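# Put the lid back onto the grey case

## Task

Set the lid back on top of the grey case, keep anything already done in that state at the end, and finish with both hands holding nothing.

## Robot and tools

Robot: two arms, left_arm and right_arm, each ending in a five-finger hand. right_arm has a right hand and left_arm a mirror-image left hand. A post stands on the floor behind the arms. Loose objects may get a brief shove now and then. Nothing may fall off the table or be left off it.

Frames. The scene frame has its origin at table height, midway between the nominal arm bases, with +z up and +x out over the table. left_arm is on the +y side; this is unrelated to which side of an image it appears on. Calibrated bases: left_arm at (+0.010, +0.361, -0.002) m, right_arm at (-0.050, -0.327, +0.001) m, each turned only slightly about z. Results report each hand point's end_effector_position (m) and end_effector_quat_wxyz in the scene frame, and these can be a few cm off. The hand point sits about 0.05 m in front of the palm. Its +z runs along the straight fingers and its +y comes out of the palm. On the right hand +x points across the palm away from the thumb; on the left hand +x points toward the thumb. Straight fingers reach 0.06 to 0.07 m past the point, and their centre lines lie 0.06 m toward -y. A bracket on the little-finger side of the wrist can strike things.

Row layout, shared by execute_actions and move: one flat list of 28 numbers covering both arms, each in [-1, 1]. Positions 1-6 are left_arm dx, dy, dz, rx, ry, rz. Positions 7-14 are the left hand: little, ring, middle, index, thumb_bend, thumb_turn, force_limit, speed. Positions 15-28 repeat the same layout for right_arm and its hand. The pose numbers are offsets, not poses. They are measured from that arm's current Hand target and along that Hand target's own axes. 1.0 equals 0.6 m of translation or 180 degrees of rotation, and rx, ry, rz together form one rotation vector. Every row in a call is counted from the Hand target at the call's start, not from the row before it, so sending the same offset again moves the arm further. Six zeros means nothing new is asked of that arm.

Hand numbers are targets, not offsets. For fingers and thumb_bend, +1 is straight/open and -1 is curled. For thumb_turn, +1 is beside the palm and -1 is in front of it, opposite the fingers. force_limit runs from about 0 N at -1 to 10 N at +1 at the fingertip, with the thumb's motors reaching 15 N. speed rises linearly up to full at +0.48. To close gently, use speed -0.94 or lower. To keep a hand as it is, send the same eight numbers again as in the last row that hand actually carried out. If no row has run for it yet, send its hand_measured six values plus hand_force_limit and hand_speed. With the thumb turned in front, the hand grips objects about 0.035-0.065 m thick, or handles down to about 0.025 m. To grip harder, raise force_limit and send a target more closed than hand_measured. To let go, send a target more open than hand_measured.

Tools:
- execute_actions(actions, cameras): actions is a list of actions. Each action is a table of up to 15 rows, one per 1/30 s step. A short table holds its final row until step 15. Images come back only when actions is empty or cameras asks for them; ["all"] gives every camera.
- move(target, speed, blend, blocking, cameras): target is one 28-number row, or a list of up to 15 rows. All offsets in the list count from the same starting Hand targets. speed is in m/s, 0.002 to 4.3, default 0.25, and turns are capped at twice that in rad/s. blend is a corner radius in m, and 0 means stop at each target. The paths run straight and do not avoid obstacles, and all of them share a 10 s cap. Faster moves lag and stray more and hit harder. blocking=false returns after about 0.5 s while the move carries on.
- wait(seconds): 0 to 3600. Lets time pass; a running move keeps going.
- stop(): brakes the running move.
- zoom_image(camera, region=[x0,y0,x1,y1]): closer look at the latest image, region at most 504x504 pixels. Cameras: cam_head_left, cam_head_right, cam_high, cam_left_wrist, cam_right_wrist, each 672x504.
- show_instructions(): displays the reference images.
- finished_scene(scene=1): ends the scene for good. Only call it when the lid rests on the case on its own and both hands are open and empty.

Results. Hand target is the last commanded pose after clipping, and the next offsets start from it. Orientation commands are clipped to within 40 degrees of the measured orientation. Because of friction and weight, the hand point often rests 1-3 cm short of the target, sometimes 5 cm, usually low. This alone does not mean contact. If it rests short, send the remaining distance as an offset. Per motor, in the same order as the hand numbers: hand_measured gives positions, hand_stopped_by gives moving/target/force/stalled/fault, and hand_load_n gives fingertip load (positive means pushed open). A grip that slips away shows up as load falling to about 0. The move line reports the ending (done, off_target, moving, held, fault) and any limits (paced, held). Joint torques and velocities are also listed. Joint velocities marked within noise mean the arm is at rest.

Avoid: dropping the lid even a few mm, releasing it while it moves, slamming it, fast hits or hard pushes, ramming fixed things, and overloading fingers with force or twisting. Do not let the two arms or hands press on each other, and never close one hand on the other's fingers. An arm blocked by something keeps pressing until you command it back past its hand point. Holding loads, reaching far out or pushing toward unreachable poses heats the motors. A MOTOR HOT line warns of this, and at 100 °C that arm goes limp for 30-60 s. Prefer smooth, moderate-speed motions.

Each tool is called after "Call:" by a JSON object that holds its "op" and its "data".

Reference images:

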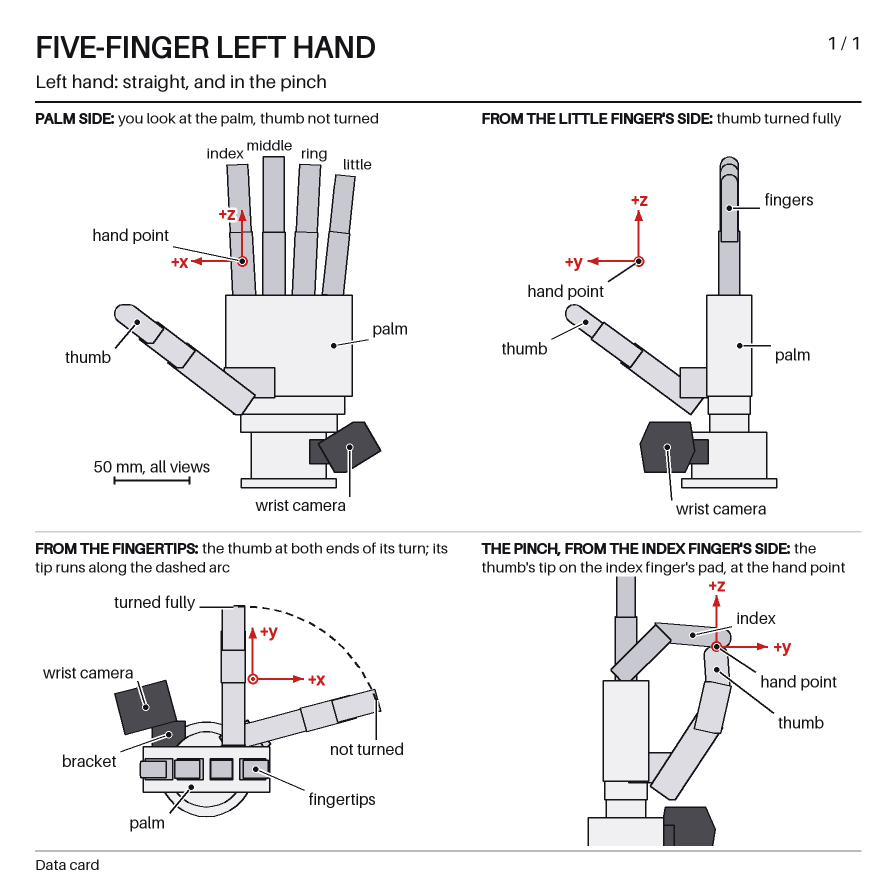

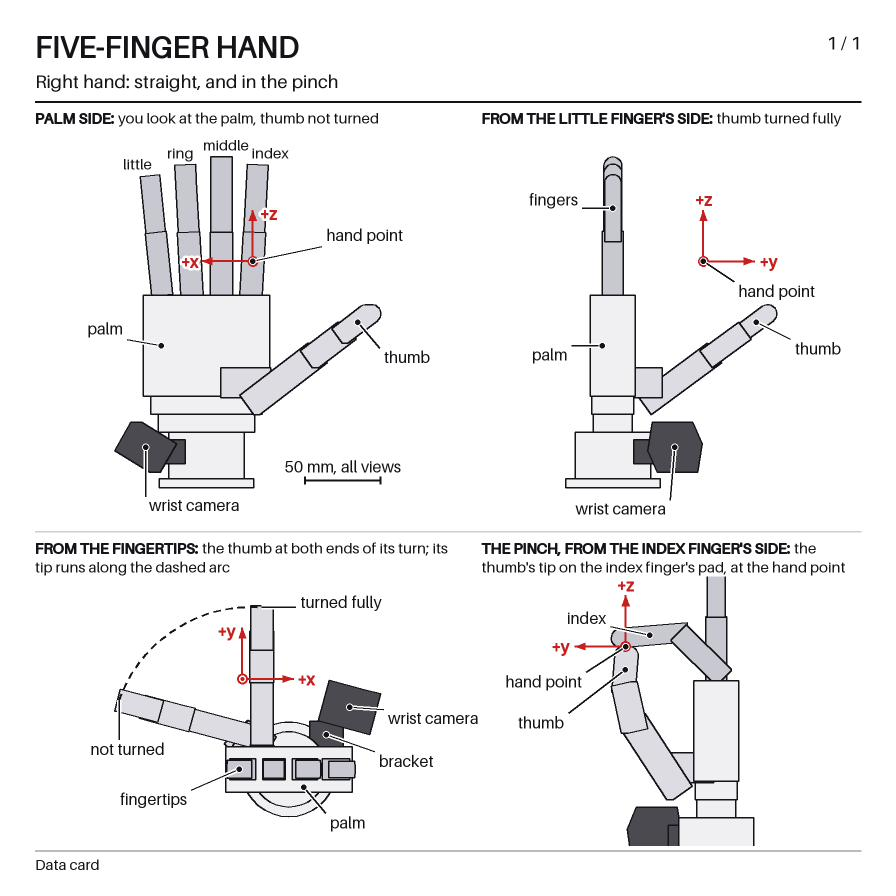

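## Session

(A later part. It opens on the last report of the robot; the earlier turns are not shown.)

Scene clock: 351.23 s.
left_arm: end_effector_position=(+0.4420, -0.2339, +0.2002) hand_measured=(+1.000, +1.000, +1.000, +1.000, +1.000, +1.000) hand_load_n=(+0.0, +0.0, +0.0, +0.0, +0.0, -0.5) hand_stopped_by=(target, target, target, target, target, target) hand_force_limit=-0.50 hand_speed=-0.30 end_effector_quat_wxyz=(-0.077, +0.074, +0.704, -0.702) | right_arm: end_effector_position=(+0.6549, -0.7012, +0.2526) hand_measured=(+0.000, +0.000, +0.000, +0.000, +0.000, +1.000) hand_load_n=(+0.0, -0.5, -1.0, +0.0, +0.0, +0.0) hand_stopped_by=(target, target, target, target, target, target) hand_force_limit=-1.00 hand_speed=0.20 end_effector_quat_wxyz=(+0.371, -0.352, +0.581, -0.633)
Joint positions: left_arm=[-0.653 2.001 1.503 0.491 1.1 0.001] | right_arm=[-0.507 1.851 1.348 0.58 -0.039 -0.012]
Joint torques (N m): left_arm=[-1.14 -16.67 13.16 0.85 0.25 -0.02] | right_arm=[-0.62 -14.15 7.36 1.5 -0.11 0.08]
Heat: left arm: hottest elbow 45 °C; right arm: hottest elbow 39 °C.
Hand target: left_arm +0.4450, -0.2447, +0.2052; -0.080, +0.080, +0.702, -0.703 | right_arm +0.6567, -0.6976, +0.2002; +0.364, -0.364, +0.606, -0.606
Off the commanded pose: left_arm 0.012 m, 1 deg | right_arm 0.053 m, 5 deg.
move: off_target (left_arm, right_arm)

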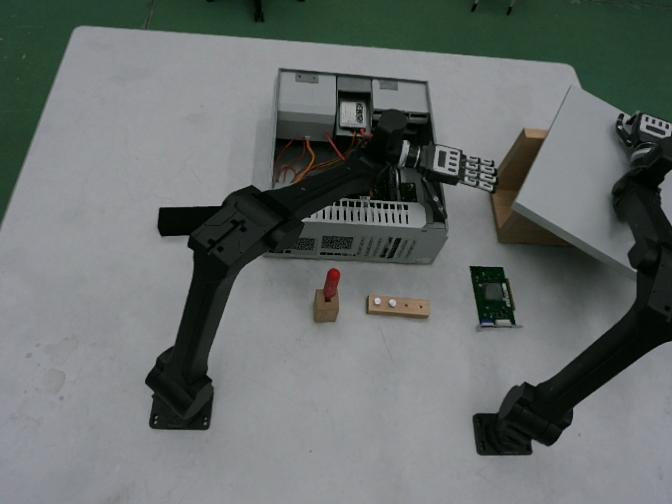

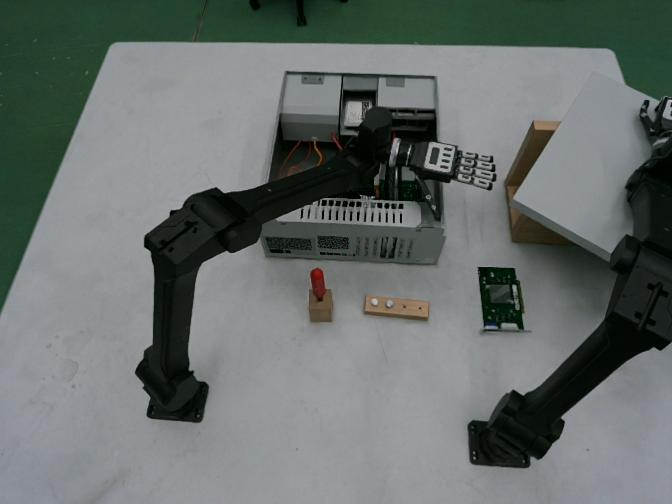

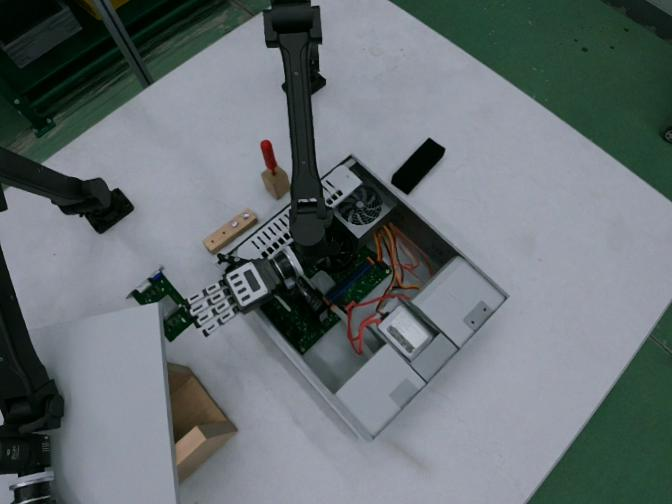

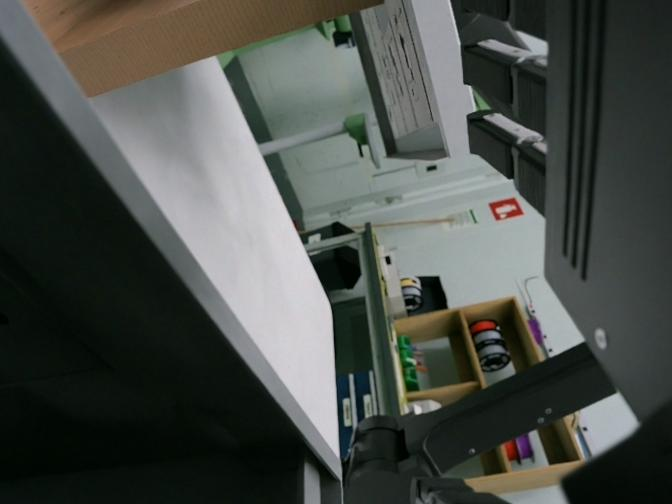

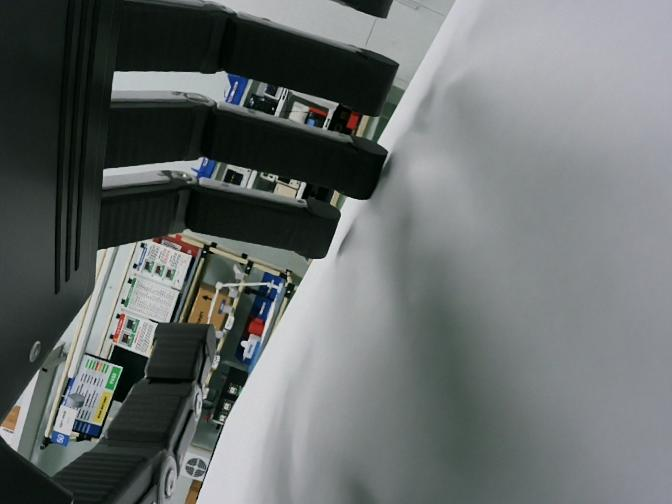

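Call:
{"op": "zoom_image", "data": {"camera": "cam_head_left", "region": [400, 80, 672, 320]}}

Call:
{"op": "zoom_image", "data": {"camera": "cam_high", "region": [0, 180, 340, 504]}}

Scaled by 1.853 from the camera's image (finer frame: 960x720).

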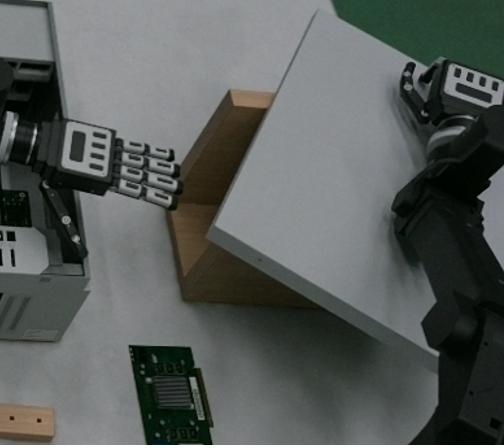

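Scaled by 1.482 from the camera's image (finer frame: 960x720).

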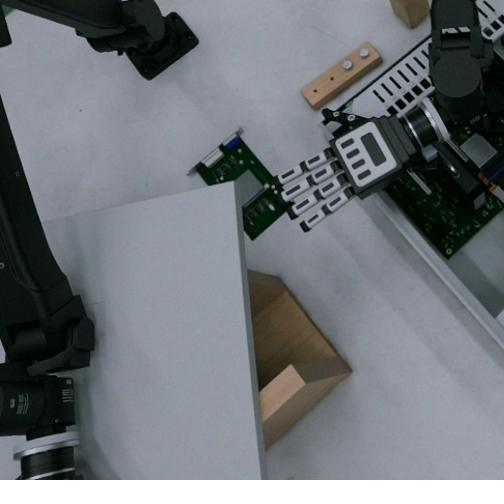

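Call:
{"op": "move", "data": {"target": [0,0.062,0,0,0,0,1,1,1,1,1,1,-0.5,-0.3,0,0,0,0,0,0,0,0,0,0,0,1,-1,0.2], "speed": 0.06, "cameras": ["cam_left_wrist","cam_high"]}}

Call:
{"op": "zoom_image", "data": {"camera": "cam_high", "region": [100, 220, 300, 370]}}

Scene clock: 354.07 s.
left_arm: end_effector_position=(+0.4458, -0.2373, +0.1708) hand_measured=(+1.000, +1.000, +1.000, +1.000, +1.000, +1.000) hand_load_n=(+0.0, +0.0, +0.0, +0.0, +0.0, +0.0) hand_stopped_by=(target, target, target, target, target, target) hand_force_limit=-0.50 hand_speed=-0.30 end_effector_quat_wxyz=(-0.081, +0.071, +0.707, -0.699) | right_arm: end_effector_position=(+0.6549, -0.7012, +0.2526) hand_measured=(+0.000, +0.000, +0.000, +0.000, +0.000, +1.000) hand_load_n=(+0.0, +0.0, -1.5, +0.0, +0.0, +0.0) hand_stopped_by=(target, target, target, target, target, target) hand_force_limit=-1.00 hand_speed=0.20 end_effector_quat_wxyz=(+0.371, -0.352, +0.581, -0.633)
Joint positions: left_arm=[-0.653 2.05 1.503 0.529 1.101 0.001] | right_arm=[-0.507 1.851 1.348 0.58 -0.039 -0.012]
Joint torques (N m): left_arm=[-0.56 -16.5 10.5 2.39 0.28 0] | right_arm=[-0.56 -14.1 7.36 1.48 -0.11 0.09]
Heat: left arm: hottest elbow 45 °C; right arm: hottest elbow 39 °C.
Hand target: left_arm +0.4449, -0.2448, +0.1678; -0.080, +0.080, +0.702, -0.703 | right_arm +0.6567, -0.6976, +0.2002; +0.364, -0.364, +0.606, -0.606
Off the commanded pose: left_arm 0.008 m, 1 deg | right_arm 0.053 m, 5 deg.
move: done
Images, in order (width x height): cam_high 672x504, cam_left_wrist 672x504.

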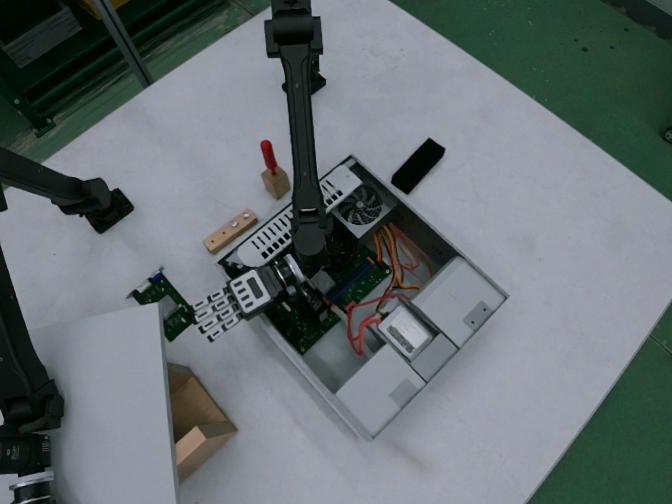

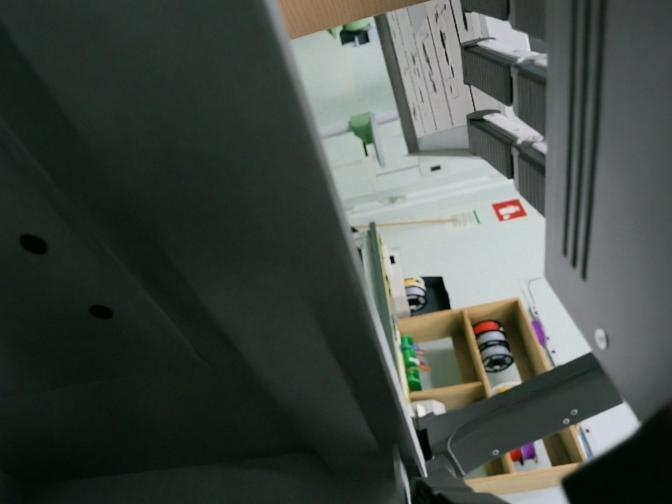

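Scaled by 2.520 from the camera's image (finer frame: 960x720).

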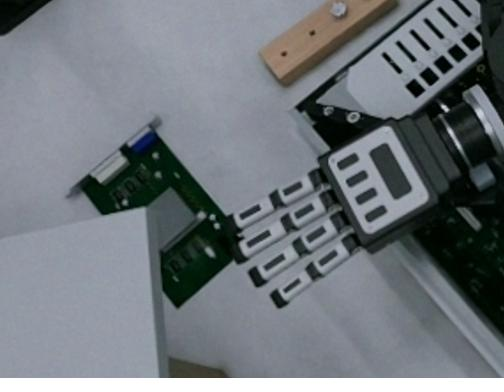

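Call:
{"op": "move", "data": {"target": [[0,0.008,0,-0.033,0,0,1,1,1,1,1,1,-0.5,-0.3,0,0,0,0,0,0,0,0,0,0,0,1,-1,0.2],[-0.015,0.008,0.10,-0.033,0,0,1,1,1,1,1,1,-0.5,-0.3,0,0,0,0,0,0,0,0,0,0,0,1,-1,0.2]], "speed": [0.06,0.05], "cameras": ["cam_left_wrist","cam_high","cam_head_left"]}}

Call:
{"op": "zoom_image", "data": {"camera": "cam_head_left", "region": [400, 80, 672, 320]}}

Scene clock: 357.63 s.
left_arm: end_effector_position=(+0.4448, -0.2493, +0.1596) hand_measured=(+1.000, +1.000, +1.000, +1.000, +1.000, +1.000) hand_load_n=(+0.0, +0.0, -0.5, +0.0, +1.0, +0.0) hand_stopped_by=(target, target, target, target, target, target) hand_force_limit=-0.50 hand_speed=-0.30 end_effector_quat_wxyz=(-0.104, +0.056, +0.743, -0.659) | right_arm: end_effector_position=(+0.6549, -0.7012, +0.2526) hand_measured=(+0.000, +0.000, +0.000, +0.000, +0.000, +1.000) hand_load_n=(+0.0, +0.0, -1.0, +0.0, +0.0, +0.0) hand_stopped_by=(target, target, target, target, target, target) hand_force_limit=-1.00 hand_speed=0.20 end_effector_quat_wxyz=(+0.371, -0.352, +0.581, -0.633)
Joint positions: left_arm=[-0.673 2.066 1.594 0.235 1.087 0.128] | right_arm=[-0.507 1.851 1.348 0.58 -0.039 -0.012]
Joint torques (N m): left_arm=[-5.77 -15.21 16.73 1.94 -2.47 0.35] | right_arm=[-0.67 -14.15 7.34 1.5 -0.11 0.09]
Heat: left arm: hottest elbow 46 °C; right arm: hottest elbow 38 °C.
Hand target: left_arm +0.4403, -0.3051, +0.1631; -0.076, +0.084, +0.738, -0.665 | right_arm +0.6567, -0.6976, +0.2002; +0.364, -0.364, +0.606, -0.606
Off the commanded pose: left_arm 0.056 m, 5 deg | right_arm 0.053 m, 5 deg.
move: off_target (left_arm)
Images, in order (width x height): cam_head_left 672x504, cam_high 672x504, cam_left_wrist 672x504.

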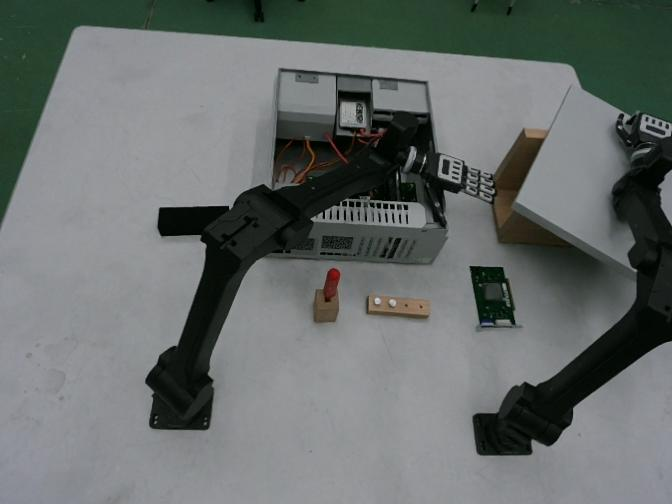

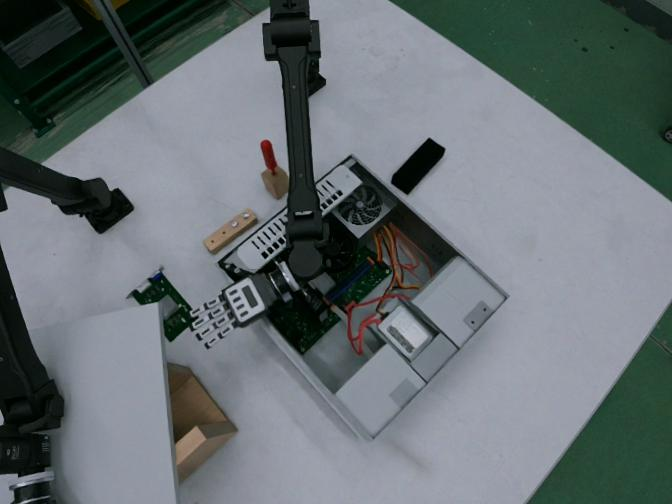

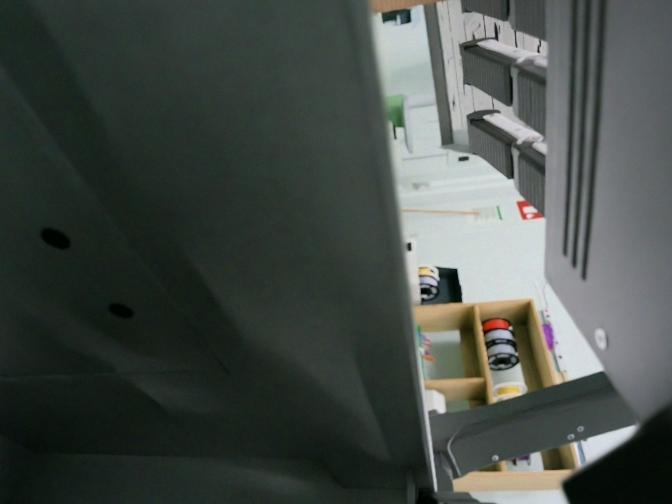

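Scaled by 1.853 from the camera's image (finer frame: 960x720).

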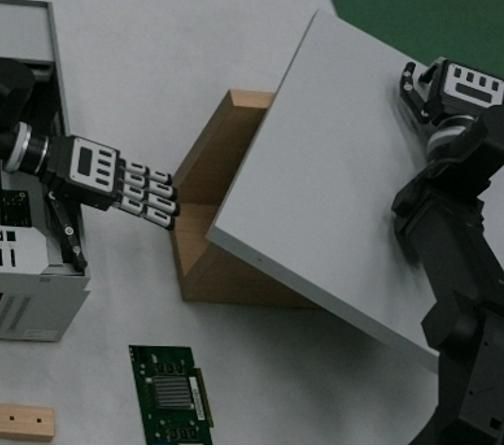

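Call:
{"op": "move", "data": {"target": [[0.015,0,-0.10,0,0,0,1,1,1,1,1,1,-0.5,-0.3,0,0,0,0,0,0,0,0,0,0,0,1,-1,0.2],[0.015,-0.07,-0.10,0,0,0,1,1,1,1,1,1,-0.5,-0.3,0,0,0,0,0,0,0,0,0,0,0,1,-1,0.2]], "speed": 0.1, "cameras": ["cam_left_wrist"]}}

Scene clock: 360.40 s.
left_arm: end_effector_position=(+0.4401, -0.2396, +0.1894) hand_measured=(+1.000, +1.000, +1.000, +1.000, +1.000, +1.000) hand_load_n=(+0.0, +0.0, +0.0, +0.0, +0.0, +0.0) hand_stopped_by=(target, target, target, target, target, target) hand_force_limit=-0.50 hand_speed=-0.30 end_effector_quat_wxyz=(-0.087, +0.069, +0.744, -0.659) | right_arm: end_effector_position=(+0.6549, -0.7012, +0.2526) hand_measured=(+0.000, +0.000, +0.000, +0.000, +0.000, +1.000) hand_load_n=(+0.0, +0.0, -1.0, +0.0, +0.0, +0.0) hand_stopped_by=(target, target, target, target, target, target) hand_force_limit=-1.00 hand_speed=0.20 end_effector_quat_wxyz=(+0.371, -0.352, +0.581, -0.633)
Joint positions: left_arm=[-0.67 1.996 1.576 0.169 1.08 0.184] | right_arm=[-0.507 1.851 1.348 0.58 -0.039 -0.012]
Joint torques (N m): left_arm=[-0.73 -17.96 13.49 0.76 0.23 0.14] | right_arm=[-0.62 -14.1 7.34 1.5 -0.11 0.09]
Heat: left arm: hottest elbow 46 °C; right arm: hottest elbow 38 °C.
Hand target: left_arm +0.4439, -0.2493, +0.2111; -0.076, +0.084, +0.738, -0.665 | right_arm +0.6567, -0.6976, +0.2002; +0.364, -0.364, +0.606, -0.606
Off the commanded pose: left_arm 0.024 m, 2 deg | right_arm 0.053 m, 5 deg.
move: off_target (left_arm)

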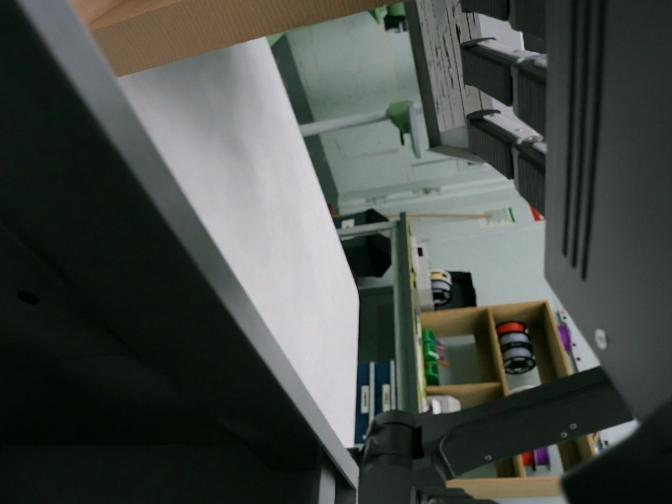

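Call:
{"op": "move", "data": {"target": [[0,0.06,0.0072,-0.036,0,0,1,1,1,1,1,1,-0.5,-0.3,0,0,0,0,0,0,0,0,0,0,0,1,-1,0.2],[-0.012,0.0556,0.075,-0.036,0,0,1,1,1,1,1,1,-0.5,-0.3,0,0,0,0,0,0,0,0,0,0,0,1,-1,0.2]], "speed": [0.06,0.04], "cameras": ["cam_left_wrist","cam_high","cam_head_left"]}}

Call:
{"op": "zoom_image", "data": {"camera": "cam_head_left", "region": [400, 80, 672, 320]}}

Scene clock: 365.50 s.
left_arm: end_effector_position=(+0.4382, -0.2800, +0.1680) hand_measured=(+1.000, +1.000, +1.000, +1.000, +1.000, +1.000) hand_load_n=(-0.5, +0.0, +0.0, +0.0, +0.0, +0.0) hand_stopped_by=(target, target, target, target, target, target) hand_force_limit=-0.50 hand_speed=-0.30 end_effector_quat_wxyz=(-0.069, +0.087, +0.776, -0.621) | right_arm: end_effector_position=(+0.6549, -0.7012, +0.2526) hand_measured=(+0.000, +0.000, +0.000, +0.000, +0.000, +1.000) hand_load_n=(+0.0, -0.5, -1.0, +0.0, +0.0, -0.5) hand_stopped_by=(target, target, target, target, target, target) hand_force_limit=-1.00 hand_speed=0.20 end_effector_quat_wxyz=(+0.371, -0.352, +0.581, -0.633)
Joint positions: left_arm=[-0.73 2.066 1.718 -0.062 0.992 0.349] | right_arm=[-0.507 1.851 1.348 0.58 -0.039 -0.012]
Joint torques (N m): left_arm=[-0.38 -17.32 13.67 1.07 0.36 -0.08] | right_arm=[-0.67 -14.1 7.34 1.51 -0.1 0.08]
Heat: left arm: hottest elbow 47 °C; right arm: hottest elbow 38 °C.
Hand target: left_arm +0.4416, -0.2911, +0.1731; -0.071, +0.088, +0.774, -0.623 | right_arm +0.6567, -0.6976, +0.2002; +0.364, -0.364, +0.606, -0.606
Off the commanded pose: left_arm 0.013 m, 0 deg | right_arm 0.053 m, 5 deg.
move: off_target (left_arm)
Images, in order (width x height): cam_head_left 672x504, cam_high 672x504, cam_left_wrist 672x504.

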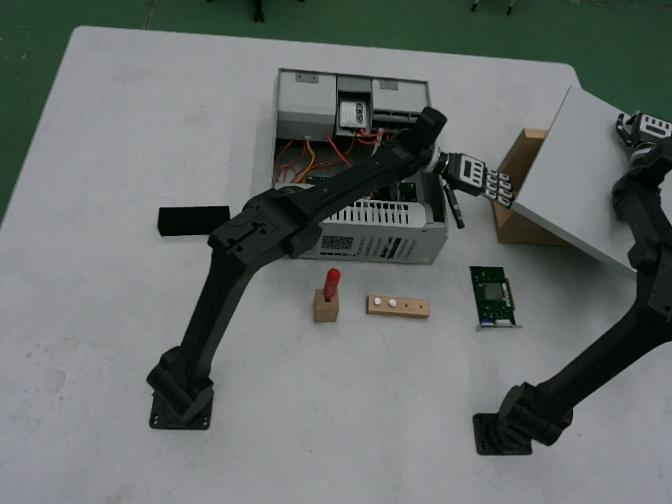

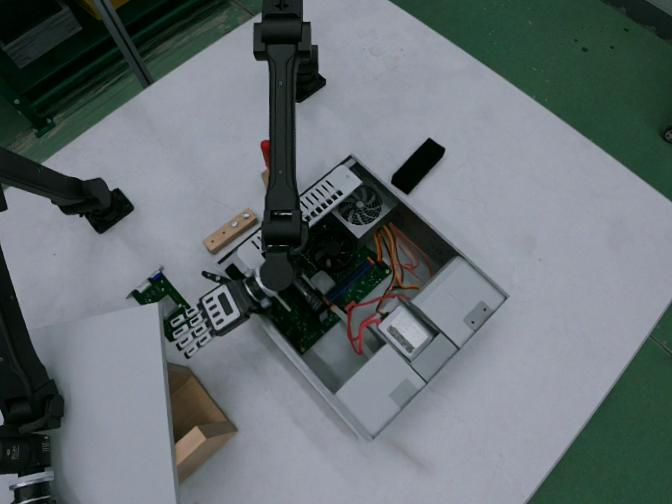

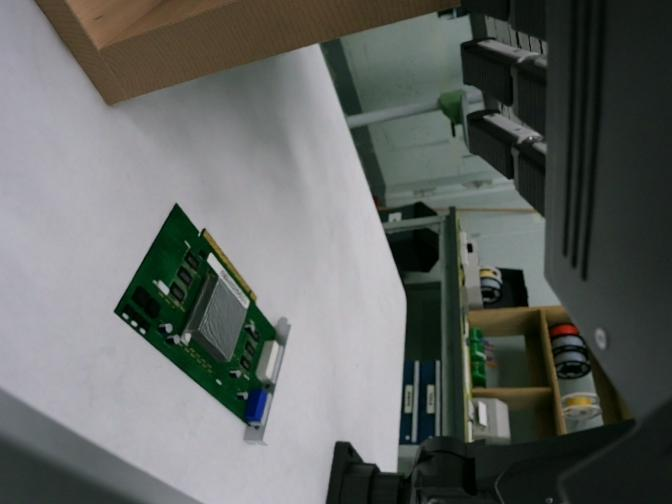

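Scaled by 1.853 from the camera's image (finer frame: 960x720).

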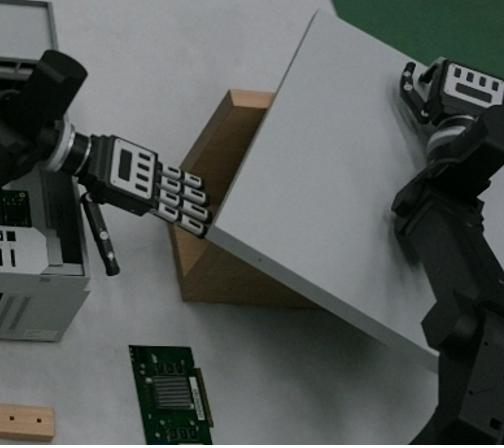

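Call:
{"op": "move", "data": {"target": [-0.0047,-0.017,0.0775,0,0,0,1,1,1,1,1,1,-0.5,-0.3,0,0,0,0,0,0,0,0,0,0,0,1,-1,0.2], "speed": 0.04, "cameras": ["cam_left_wrist","cam_high","cam_head_left"]}}

Call:
{"op": "zoom_image", "data": {"camera": "cam_head_left", "region": [400, 80, 672, 320]}}

Scene clock: 369.27 s.
left_arm: end_effector_position=(+0.4316, -0.3270, +0.1684) hand_measured=(+1.000, +1.000, +1.000, +1.000, +1.000, +1.000) hand_load_n=(+0.0, +0.0, +0.0, +0.0, +0.0, +0.0) hand_stopped_by=(target, target, target, target, target, target) hand_force_limit=-0.50 hand_speed=-0.30 end_effector_quat_wxyz=(-0.069, +0.087, +0.776, -0.621) | right_arm: end_effector_position=(+0.6549, -0.7012, +0.2526) hand_measured=(+0.000, +0.000, +0.000, +0.000, +0.000, +1.000) hand_load_n=(+0.0, +0.0, -1.0, +0.0, +0.0, +0.0) hand_stopped_by=(target, target, target, target, target, target) hand_force_limit=-1.00 hand_speed=0.20 end_effector_quat_wxyz=(+0.371, -0.352, +0.581, -0.633)
Joint positions: left_arm=[-0.784 2.142 1.842 -0.081 0.942 0.313] | right_arm=[-0.507 1.851 1.348 0.58 -0.039 -0.012]
Joint torques (N m): left_arm=[-1.26 -18.37 14.06 0.87 0.32 -0.07] | right_arm=[-0.62 -14.21 7.36 1.5 -0.11 0.08]
Heat: left arm: hottest elbow 47 °C; right arm: hottest elbow 37 °C.
Hand target: left_arm +0.4337, -0.3382, +0.1733; -0.071, +0.088, +0.774, -0.623 | right_arm +0.6567, -0.6976, +0.2002; +0.364, -0.364, +0.606, -0.606
Off the commanded pose: left_arm 0.012 m, 0 deg | right_arm 0.053 m, 5 deg.
move: off_target (left_arm)
Images, in order (width x height): cam_head_left 672x504, cam_high 672x504, cam_left_wrist 672x504.

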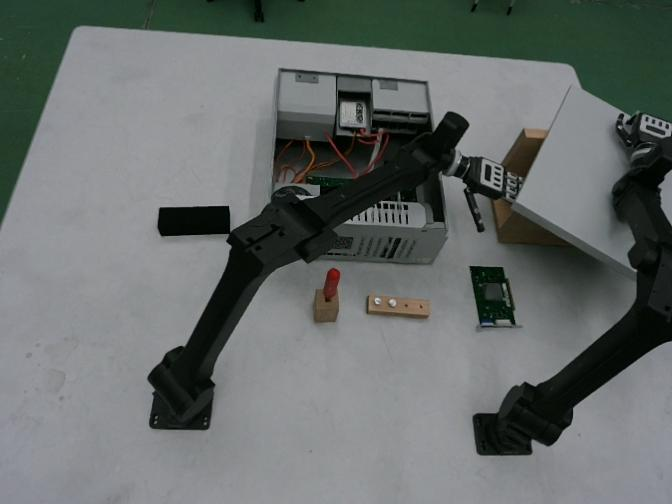

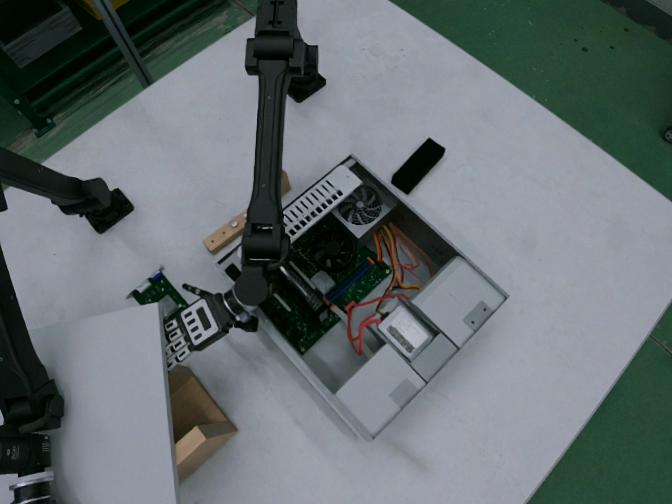

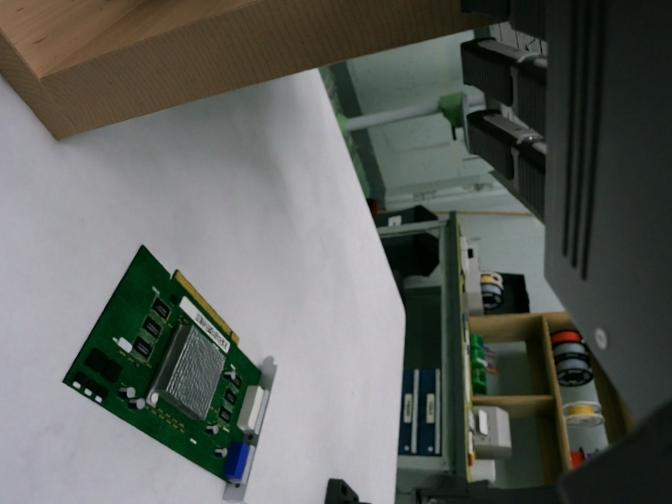

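Scaled by 1.853 from the camera's image (finer frame: 960x720).

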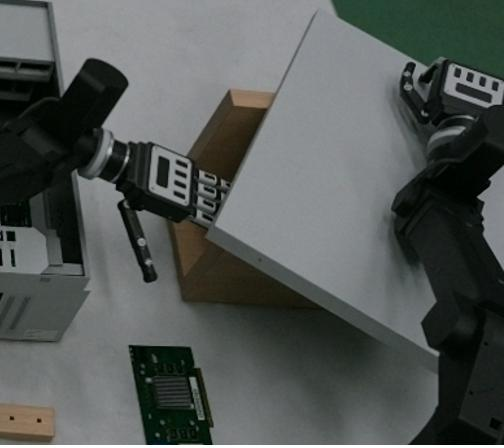

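Call:
{"op": "move", "data": {"target": [0,-0.0488,-0.0107,0,0,0,1,1,1,1,1,1,-0.5,-0.3,0,0,0,0,0,0,0,0,0,0,0,1,-1,0.2], "speed": 0.04, "cameras": ["cam_high","cam_head_left"]}}

Call:
{"op": "zoom_image", "data": {"camera": "cam_head_left", "region": [400, 80, 672, 320]}}

Scene clock: 370.97 s.
left_arm: end_effector_position=(+0.4324, -0.3279, +0.1802) hand_measured=(+1.000, +1.000, +1.000, +1.000, +1.000, +1.000) hand_load_n=(+0.0, -0.5, +0.0, +0.0, +0.0, -0.5) hand_stopped_by=(target, target, target, target, target, target) hand_force_limit=-0.50 hand_speed=-0.30 end_effector_quat_wxyz=(-0.077, +0.080, +0.781, -0.615) | right_arm: end_effector_position=(+0.6549, -0.7012, +0.2526) hand_measured=(+0.000, +0.000, +0.000, +0.000, +0.000, +1.000) hand_load_n=(+0.0, +0.0, -1.0, +0.0, +0.0, +0.0) hand_stopped_by=(target, target, target, target, target, target) hand_force_limit=-1.00 hand_speed=0.20 end_effector_quat_wxyz=(+0.371, -0.352, +0.581, -0.633)
Joint positions: left_arm=[-0.784 2.142 1.883 -0.146 0.942 0.312] | right_arm=[-0.507 1.851 1.348 0.58 -0.039 -0.012]
Joint torques (N m): left_arm=[-0.56 -20.25 14.46 0.91 0.34 0.01] | right_arm=[-0.73 -14.15 7.35 1.48 -0.11 0.09]
Heat: left arm: hottest elbow 47 °C; right arm: hottest elbow 37 °C.
Hand target: left_arm +0.4337, -0.3382, +0.2033; -0.071, +0.088, +0.774, -0.623 | right_arm +0.6567, -0.6976, +0.2002; +0.364, -0.364, +0.606, -0.606
Off the commanded pose: left_arm 0.025 m, 2 deg | right_arm 0.053 m, 5 deg.
move: off_target (left_arm)
Images, in order (width x height): cam_head_left 672x504, cam_high 672x504.

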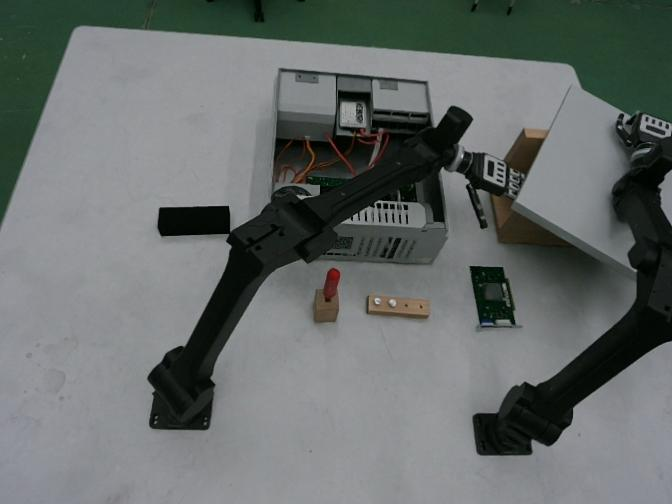

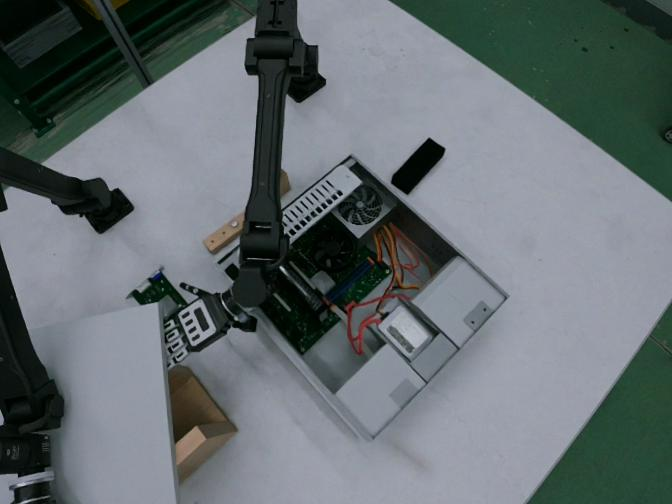

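Scaled by 1.853 from the camera's image (finer frame: 960x720).

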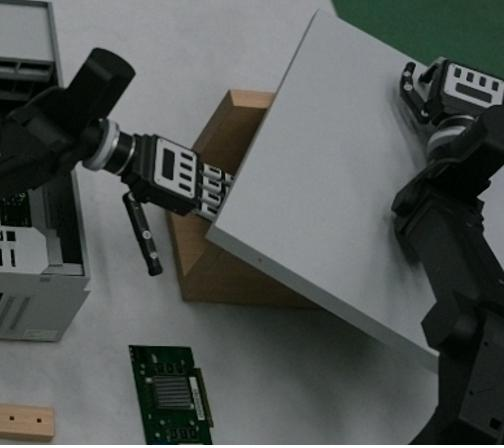

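Call:
{"op": "move", "data": {"target": [0,-0.0488,-0.0107,0,0,0,1,1,1,1,1,1,-0.5,-0.3,0,0,0,0,0,0,0,0,0,0,0,1,-1,0.2], "speed": 0.04, "cameras": ["cam_head_left"]}}

Call:
{"op": "zoom_image", "data": {"camera": "cam_head_left", "region": [400, 80, 672, 320]}}

Scene clock: 372.60 s.
left_arm: end_effector_position=(+0.4321, -0.3271, +0.1893) hand_measured=(+1.000, +1.000, +1.000, +1.000, +1.000, +1.000) hand_load_n=(+0.0, +0.0, +0.0, -0.5, +0.0, -0.5) hand_stopped_by=(target, target, target, target, target, target) hand_force_limit=-0.50 hand_speed=-0.30 end_effector_quat_wxyz=(-0.085, +0.072, +0.787, -0.606) | right_arm: end_effector_position=(+0.6549, -0.7012, +0.2526) hand_measured=(+0.000, +0.000, +0.000, +0.000, +0.000, +1.000) hand_load_n=(+0.0, +0.0, -0.5, +0.0, +0.0, -0.5) hand_stopped_by=(target, target, target, target, target, target) hand_force_limit=-1.00 hand_speed=0.20 end_effector_quat_wxyz=(+0.371, -0.352, +0.581, -0.633)
Joint positions: left_arm=[-0.784 2.141 1.919 -0.215 0.939 0.312] | right_arm=[-0.507 1.851 1.348 0.58 -0.039 -0.012]
Joint torques (N m): left_arm=[-0.97 -20.78 15.36 0.88 0.42 -0.05] | right_arm=[-0.67 -14.15 7.35 1.52 -0.1 0.09]
Heat: left arm: hottest elbow 47 °C; right arm: hottest elbow 37 °C.
Hand target: left_arm +0.4337, -0.3383, +0.2332; -0.071, +0.088, +0.774, -0.623 | right_arm +0.6567, -0.6976, +0.2003; +0.364, -0.364, +0.606, -0.606
Off the commanded pose: left_arm 0.045 m, 3 deg | right_arm 0.053 m, 5 deg.
move: off_target (left_arm)

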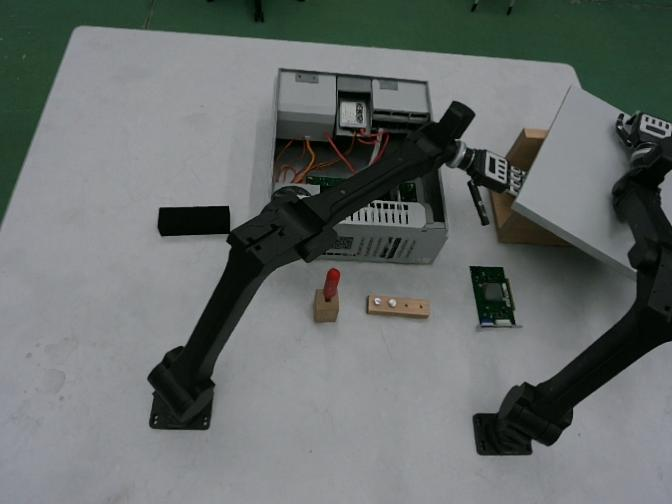

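Scaled by 1.853 from the camera's image (finer frame: 960x720).

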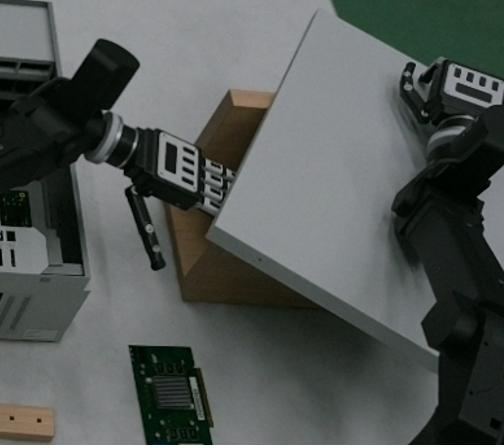

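Call:
{"op": "move", "data": {"target": [[0,0,0,0,0,0,1,1,1,1,1,1,-0.5,-0.3,0,-0.1,0,0,0,0,0,0,0,0,0,1,-1,0.2],[0,0,0,0,0,0,1,1,1,1,1,1,-0.5,-0.3,0,-0.18,0,0,0,0,0,0,0,0,0,1,-1,0.2]], "speed": 0.04, "cameras": ["cam_head_left","cam_high"]}}

Call:
{"op": "zoom_image", "data": {"camera": "cam_head_left", "region": [400, 80, 672, 320]}}

Scene clock: 376.37 s.
left_arm: end_effector_position=(+0.4321, -0.3271, +0.1893) hand_measured=(+1.000, +1.000, +1.000, +1.000, +1.000, +1.000) hand_load_n=(+0.0, +0.0, +0.0, -0.5, +0.0, +0.0) hand_stopped_by=(target, target, target, target, target, target) hand_force_limit=-0.50 hand_speed=-0.30 end_effector_quat_wxyz=(-0.086, +0.072, +0.787, -0.606) | right_arm: end_effector_position=(+0.6441, -0.6945, +0.2585) hand_measured=(+0.000, +0.000, +0.000, +0.000, +0.000, +1.000) hand_load_n=(+0.0, +0.0, +0.0, +0.0, +0.0, +0.0) hand_stopped_by=(target, target, target, target, target, target) hand_force_limit=-1.00 hand_speed=0.20 end_effector_quat_wxyz=(+0.347, -0.378, +0.627, -0.587)
Joint positions: left_arm=[-0.784 2.141 1.92 -0.216 0.939 0.312] | right_arm=[-0.507 1.791 1.392 0.328 -0.04 -0.011]
Joint torques (N m): left_arm=[-0.26 -21.3 15.43 1.05 0.49 -0.06] | right_arm=[-0.73 -18.73 14.39 1.55 -0.13 0.09]
Heat: left arm: hottest elbow 49 °C; right arm: hottest elbow 37 °C.
Hand target: left_arm +0.4337, -0.3383, +0.2332; -0.071, +0.088, +0.774, -0.623 | right_arm +0.6566, -0.6976, +0.3082; +0.364, -0.364, +0.606, -0.606
Off the commanded pose: left_arm 0.045 m, 3 deg | right_arm 0.051 m, 4 deg.
move: off_target (right_arm)

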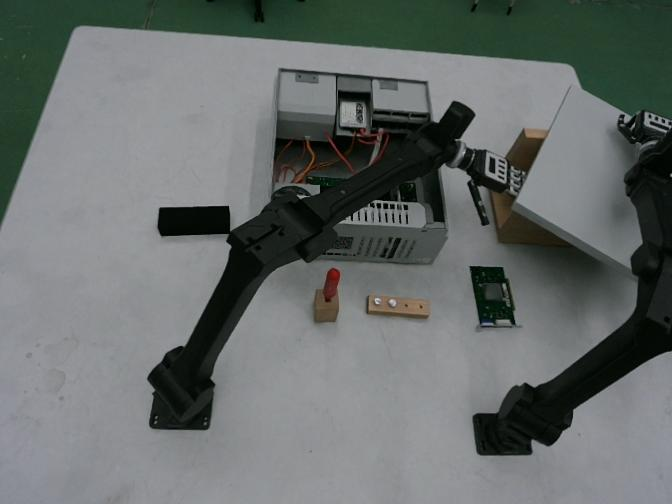

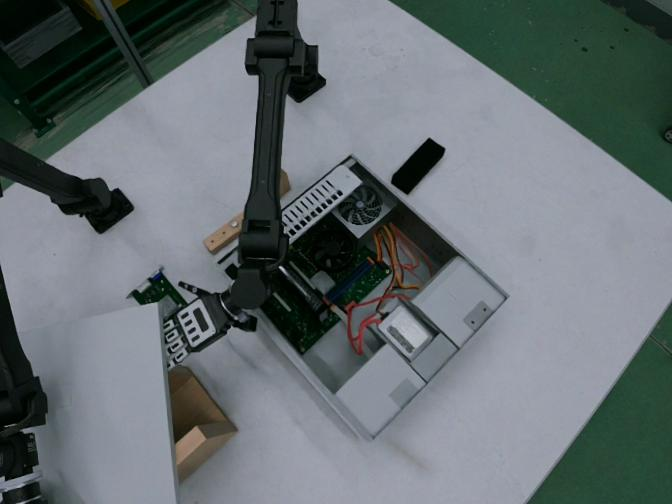

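Scaled by 1.853 from the camera's image (finer frame: 960x720).

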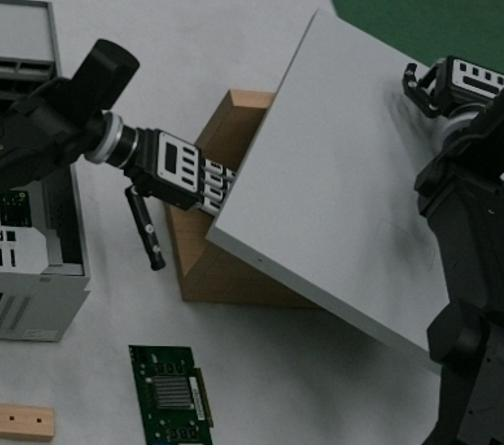

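Call:
{"op": "move", "data": {"target": [0,0,0,0,0,0,1,1,1,1,1,1,-0.5,-0.3,0,-0.09,0,0,0,0,0,0,0,0,0,1,-1,0.2], "speed": 0.06, "cameras": ["cam_head_left"]}}

Call:
{"op": "zoom_image", "data": {"camera": "cam_head_left", "region": [400, 80, 672, 320]}}

Scene clock: 378.20 s.
left_arm: end_effector_position=(+0.4321, -0.3271, +0.1893) hand_measured=(+1.000, +1.000, +1.000, +1.000, +1.000, +1.000) hand_load_n=(+0.0, -0.5, -0.5, -0.5, +0.0, -0.5) hand_stopped_by=(target, target, target, target, target, target) hand_force_limit=-0.50 hand_speed=-0.30 end_effector_quat_wxyz=(-0.086, +0.072, +0.787, -0.606) | right_arm: end_effector_position=(+0.6466, -0.6960, +0.3126) hand_measured=(+0.000, +0.000, +0.000, +0.000, +0.000, +1.000) hand_load_n=(+0.0, +0.0, +0.0, -0.5, +0.0, +0.0) hand_stopped_by=(target, target, target, target, target, target) hand_force_limit=-1.00 hand_speed=0.20 end_effector_quat_wxyz=(+0.347, -0.377, +0.626, -0.587)
Joint positions: left_arm=[-0.784 2.141 1.92 -0.216 0.939 0.312] | right_arm=[-0.507 1.752 1.487 0.196 -0.04 -0.011]
Joint torques (N m): left_arm=[-1.08 -21.48 15.31 1.13 0.43 -0.07] | right_arm=[-0.73 -18.37 14.93 1.55 -0.13 0.08]
Heat: left arm: hottest elbow 49 °C; right arm: hottest elbow 38 °C.
Hand target: left_arm +0.4337, -0.3383, +0.2332; -0.071, +0.088, +0.774, -0.623 | right_arm +0.6567, -0.6977, +0.3620; +0.364, -0.364, +0.606, -0.606
Off the commanded pose: left_arm 0.045 m, 3 deg | right_arm 0.051 m, 4 deg.
move: off_target (right_arm)

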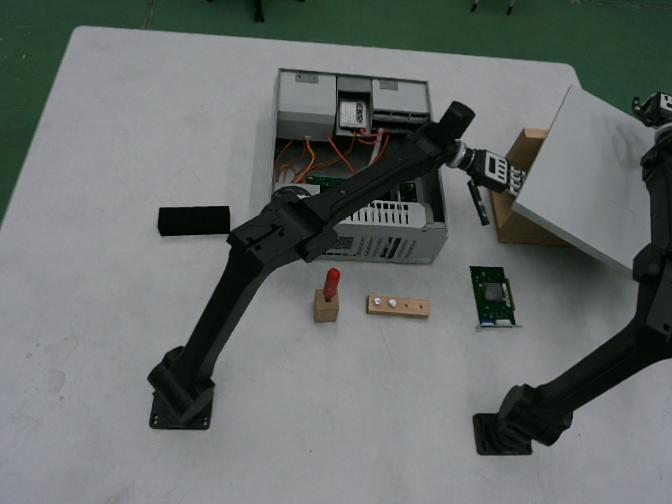

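Scaled by 1.853 from the camera's image (finer frame: 960x720).

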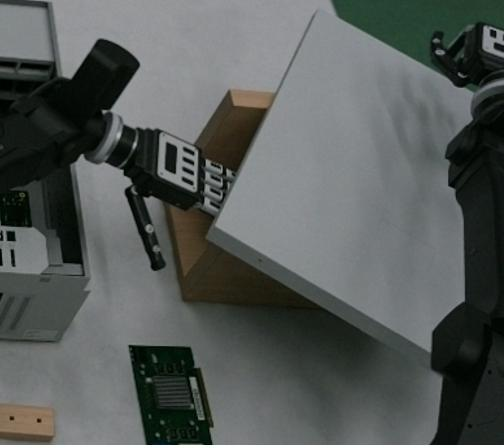

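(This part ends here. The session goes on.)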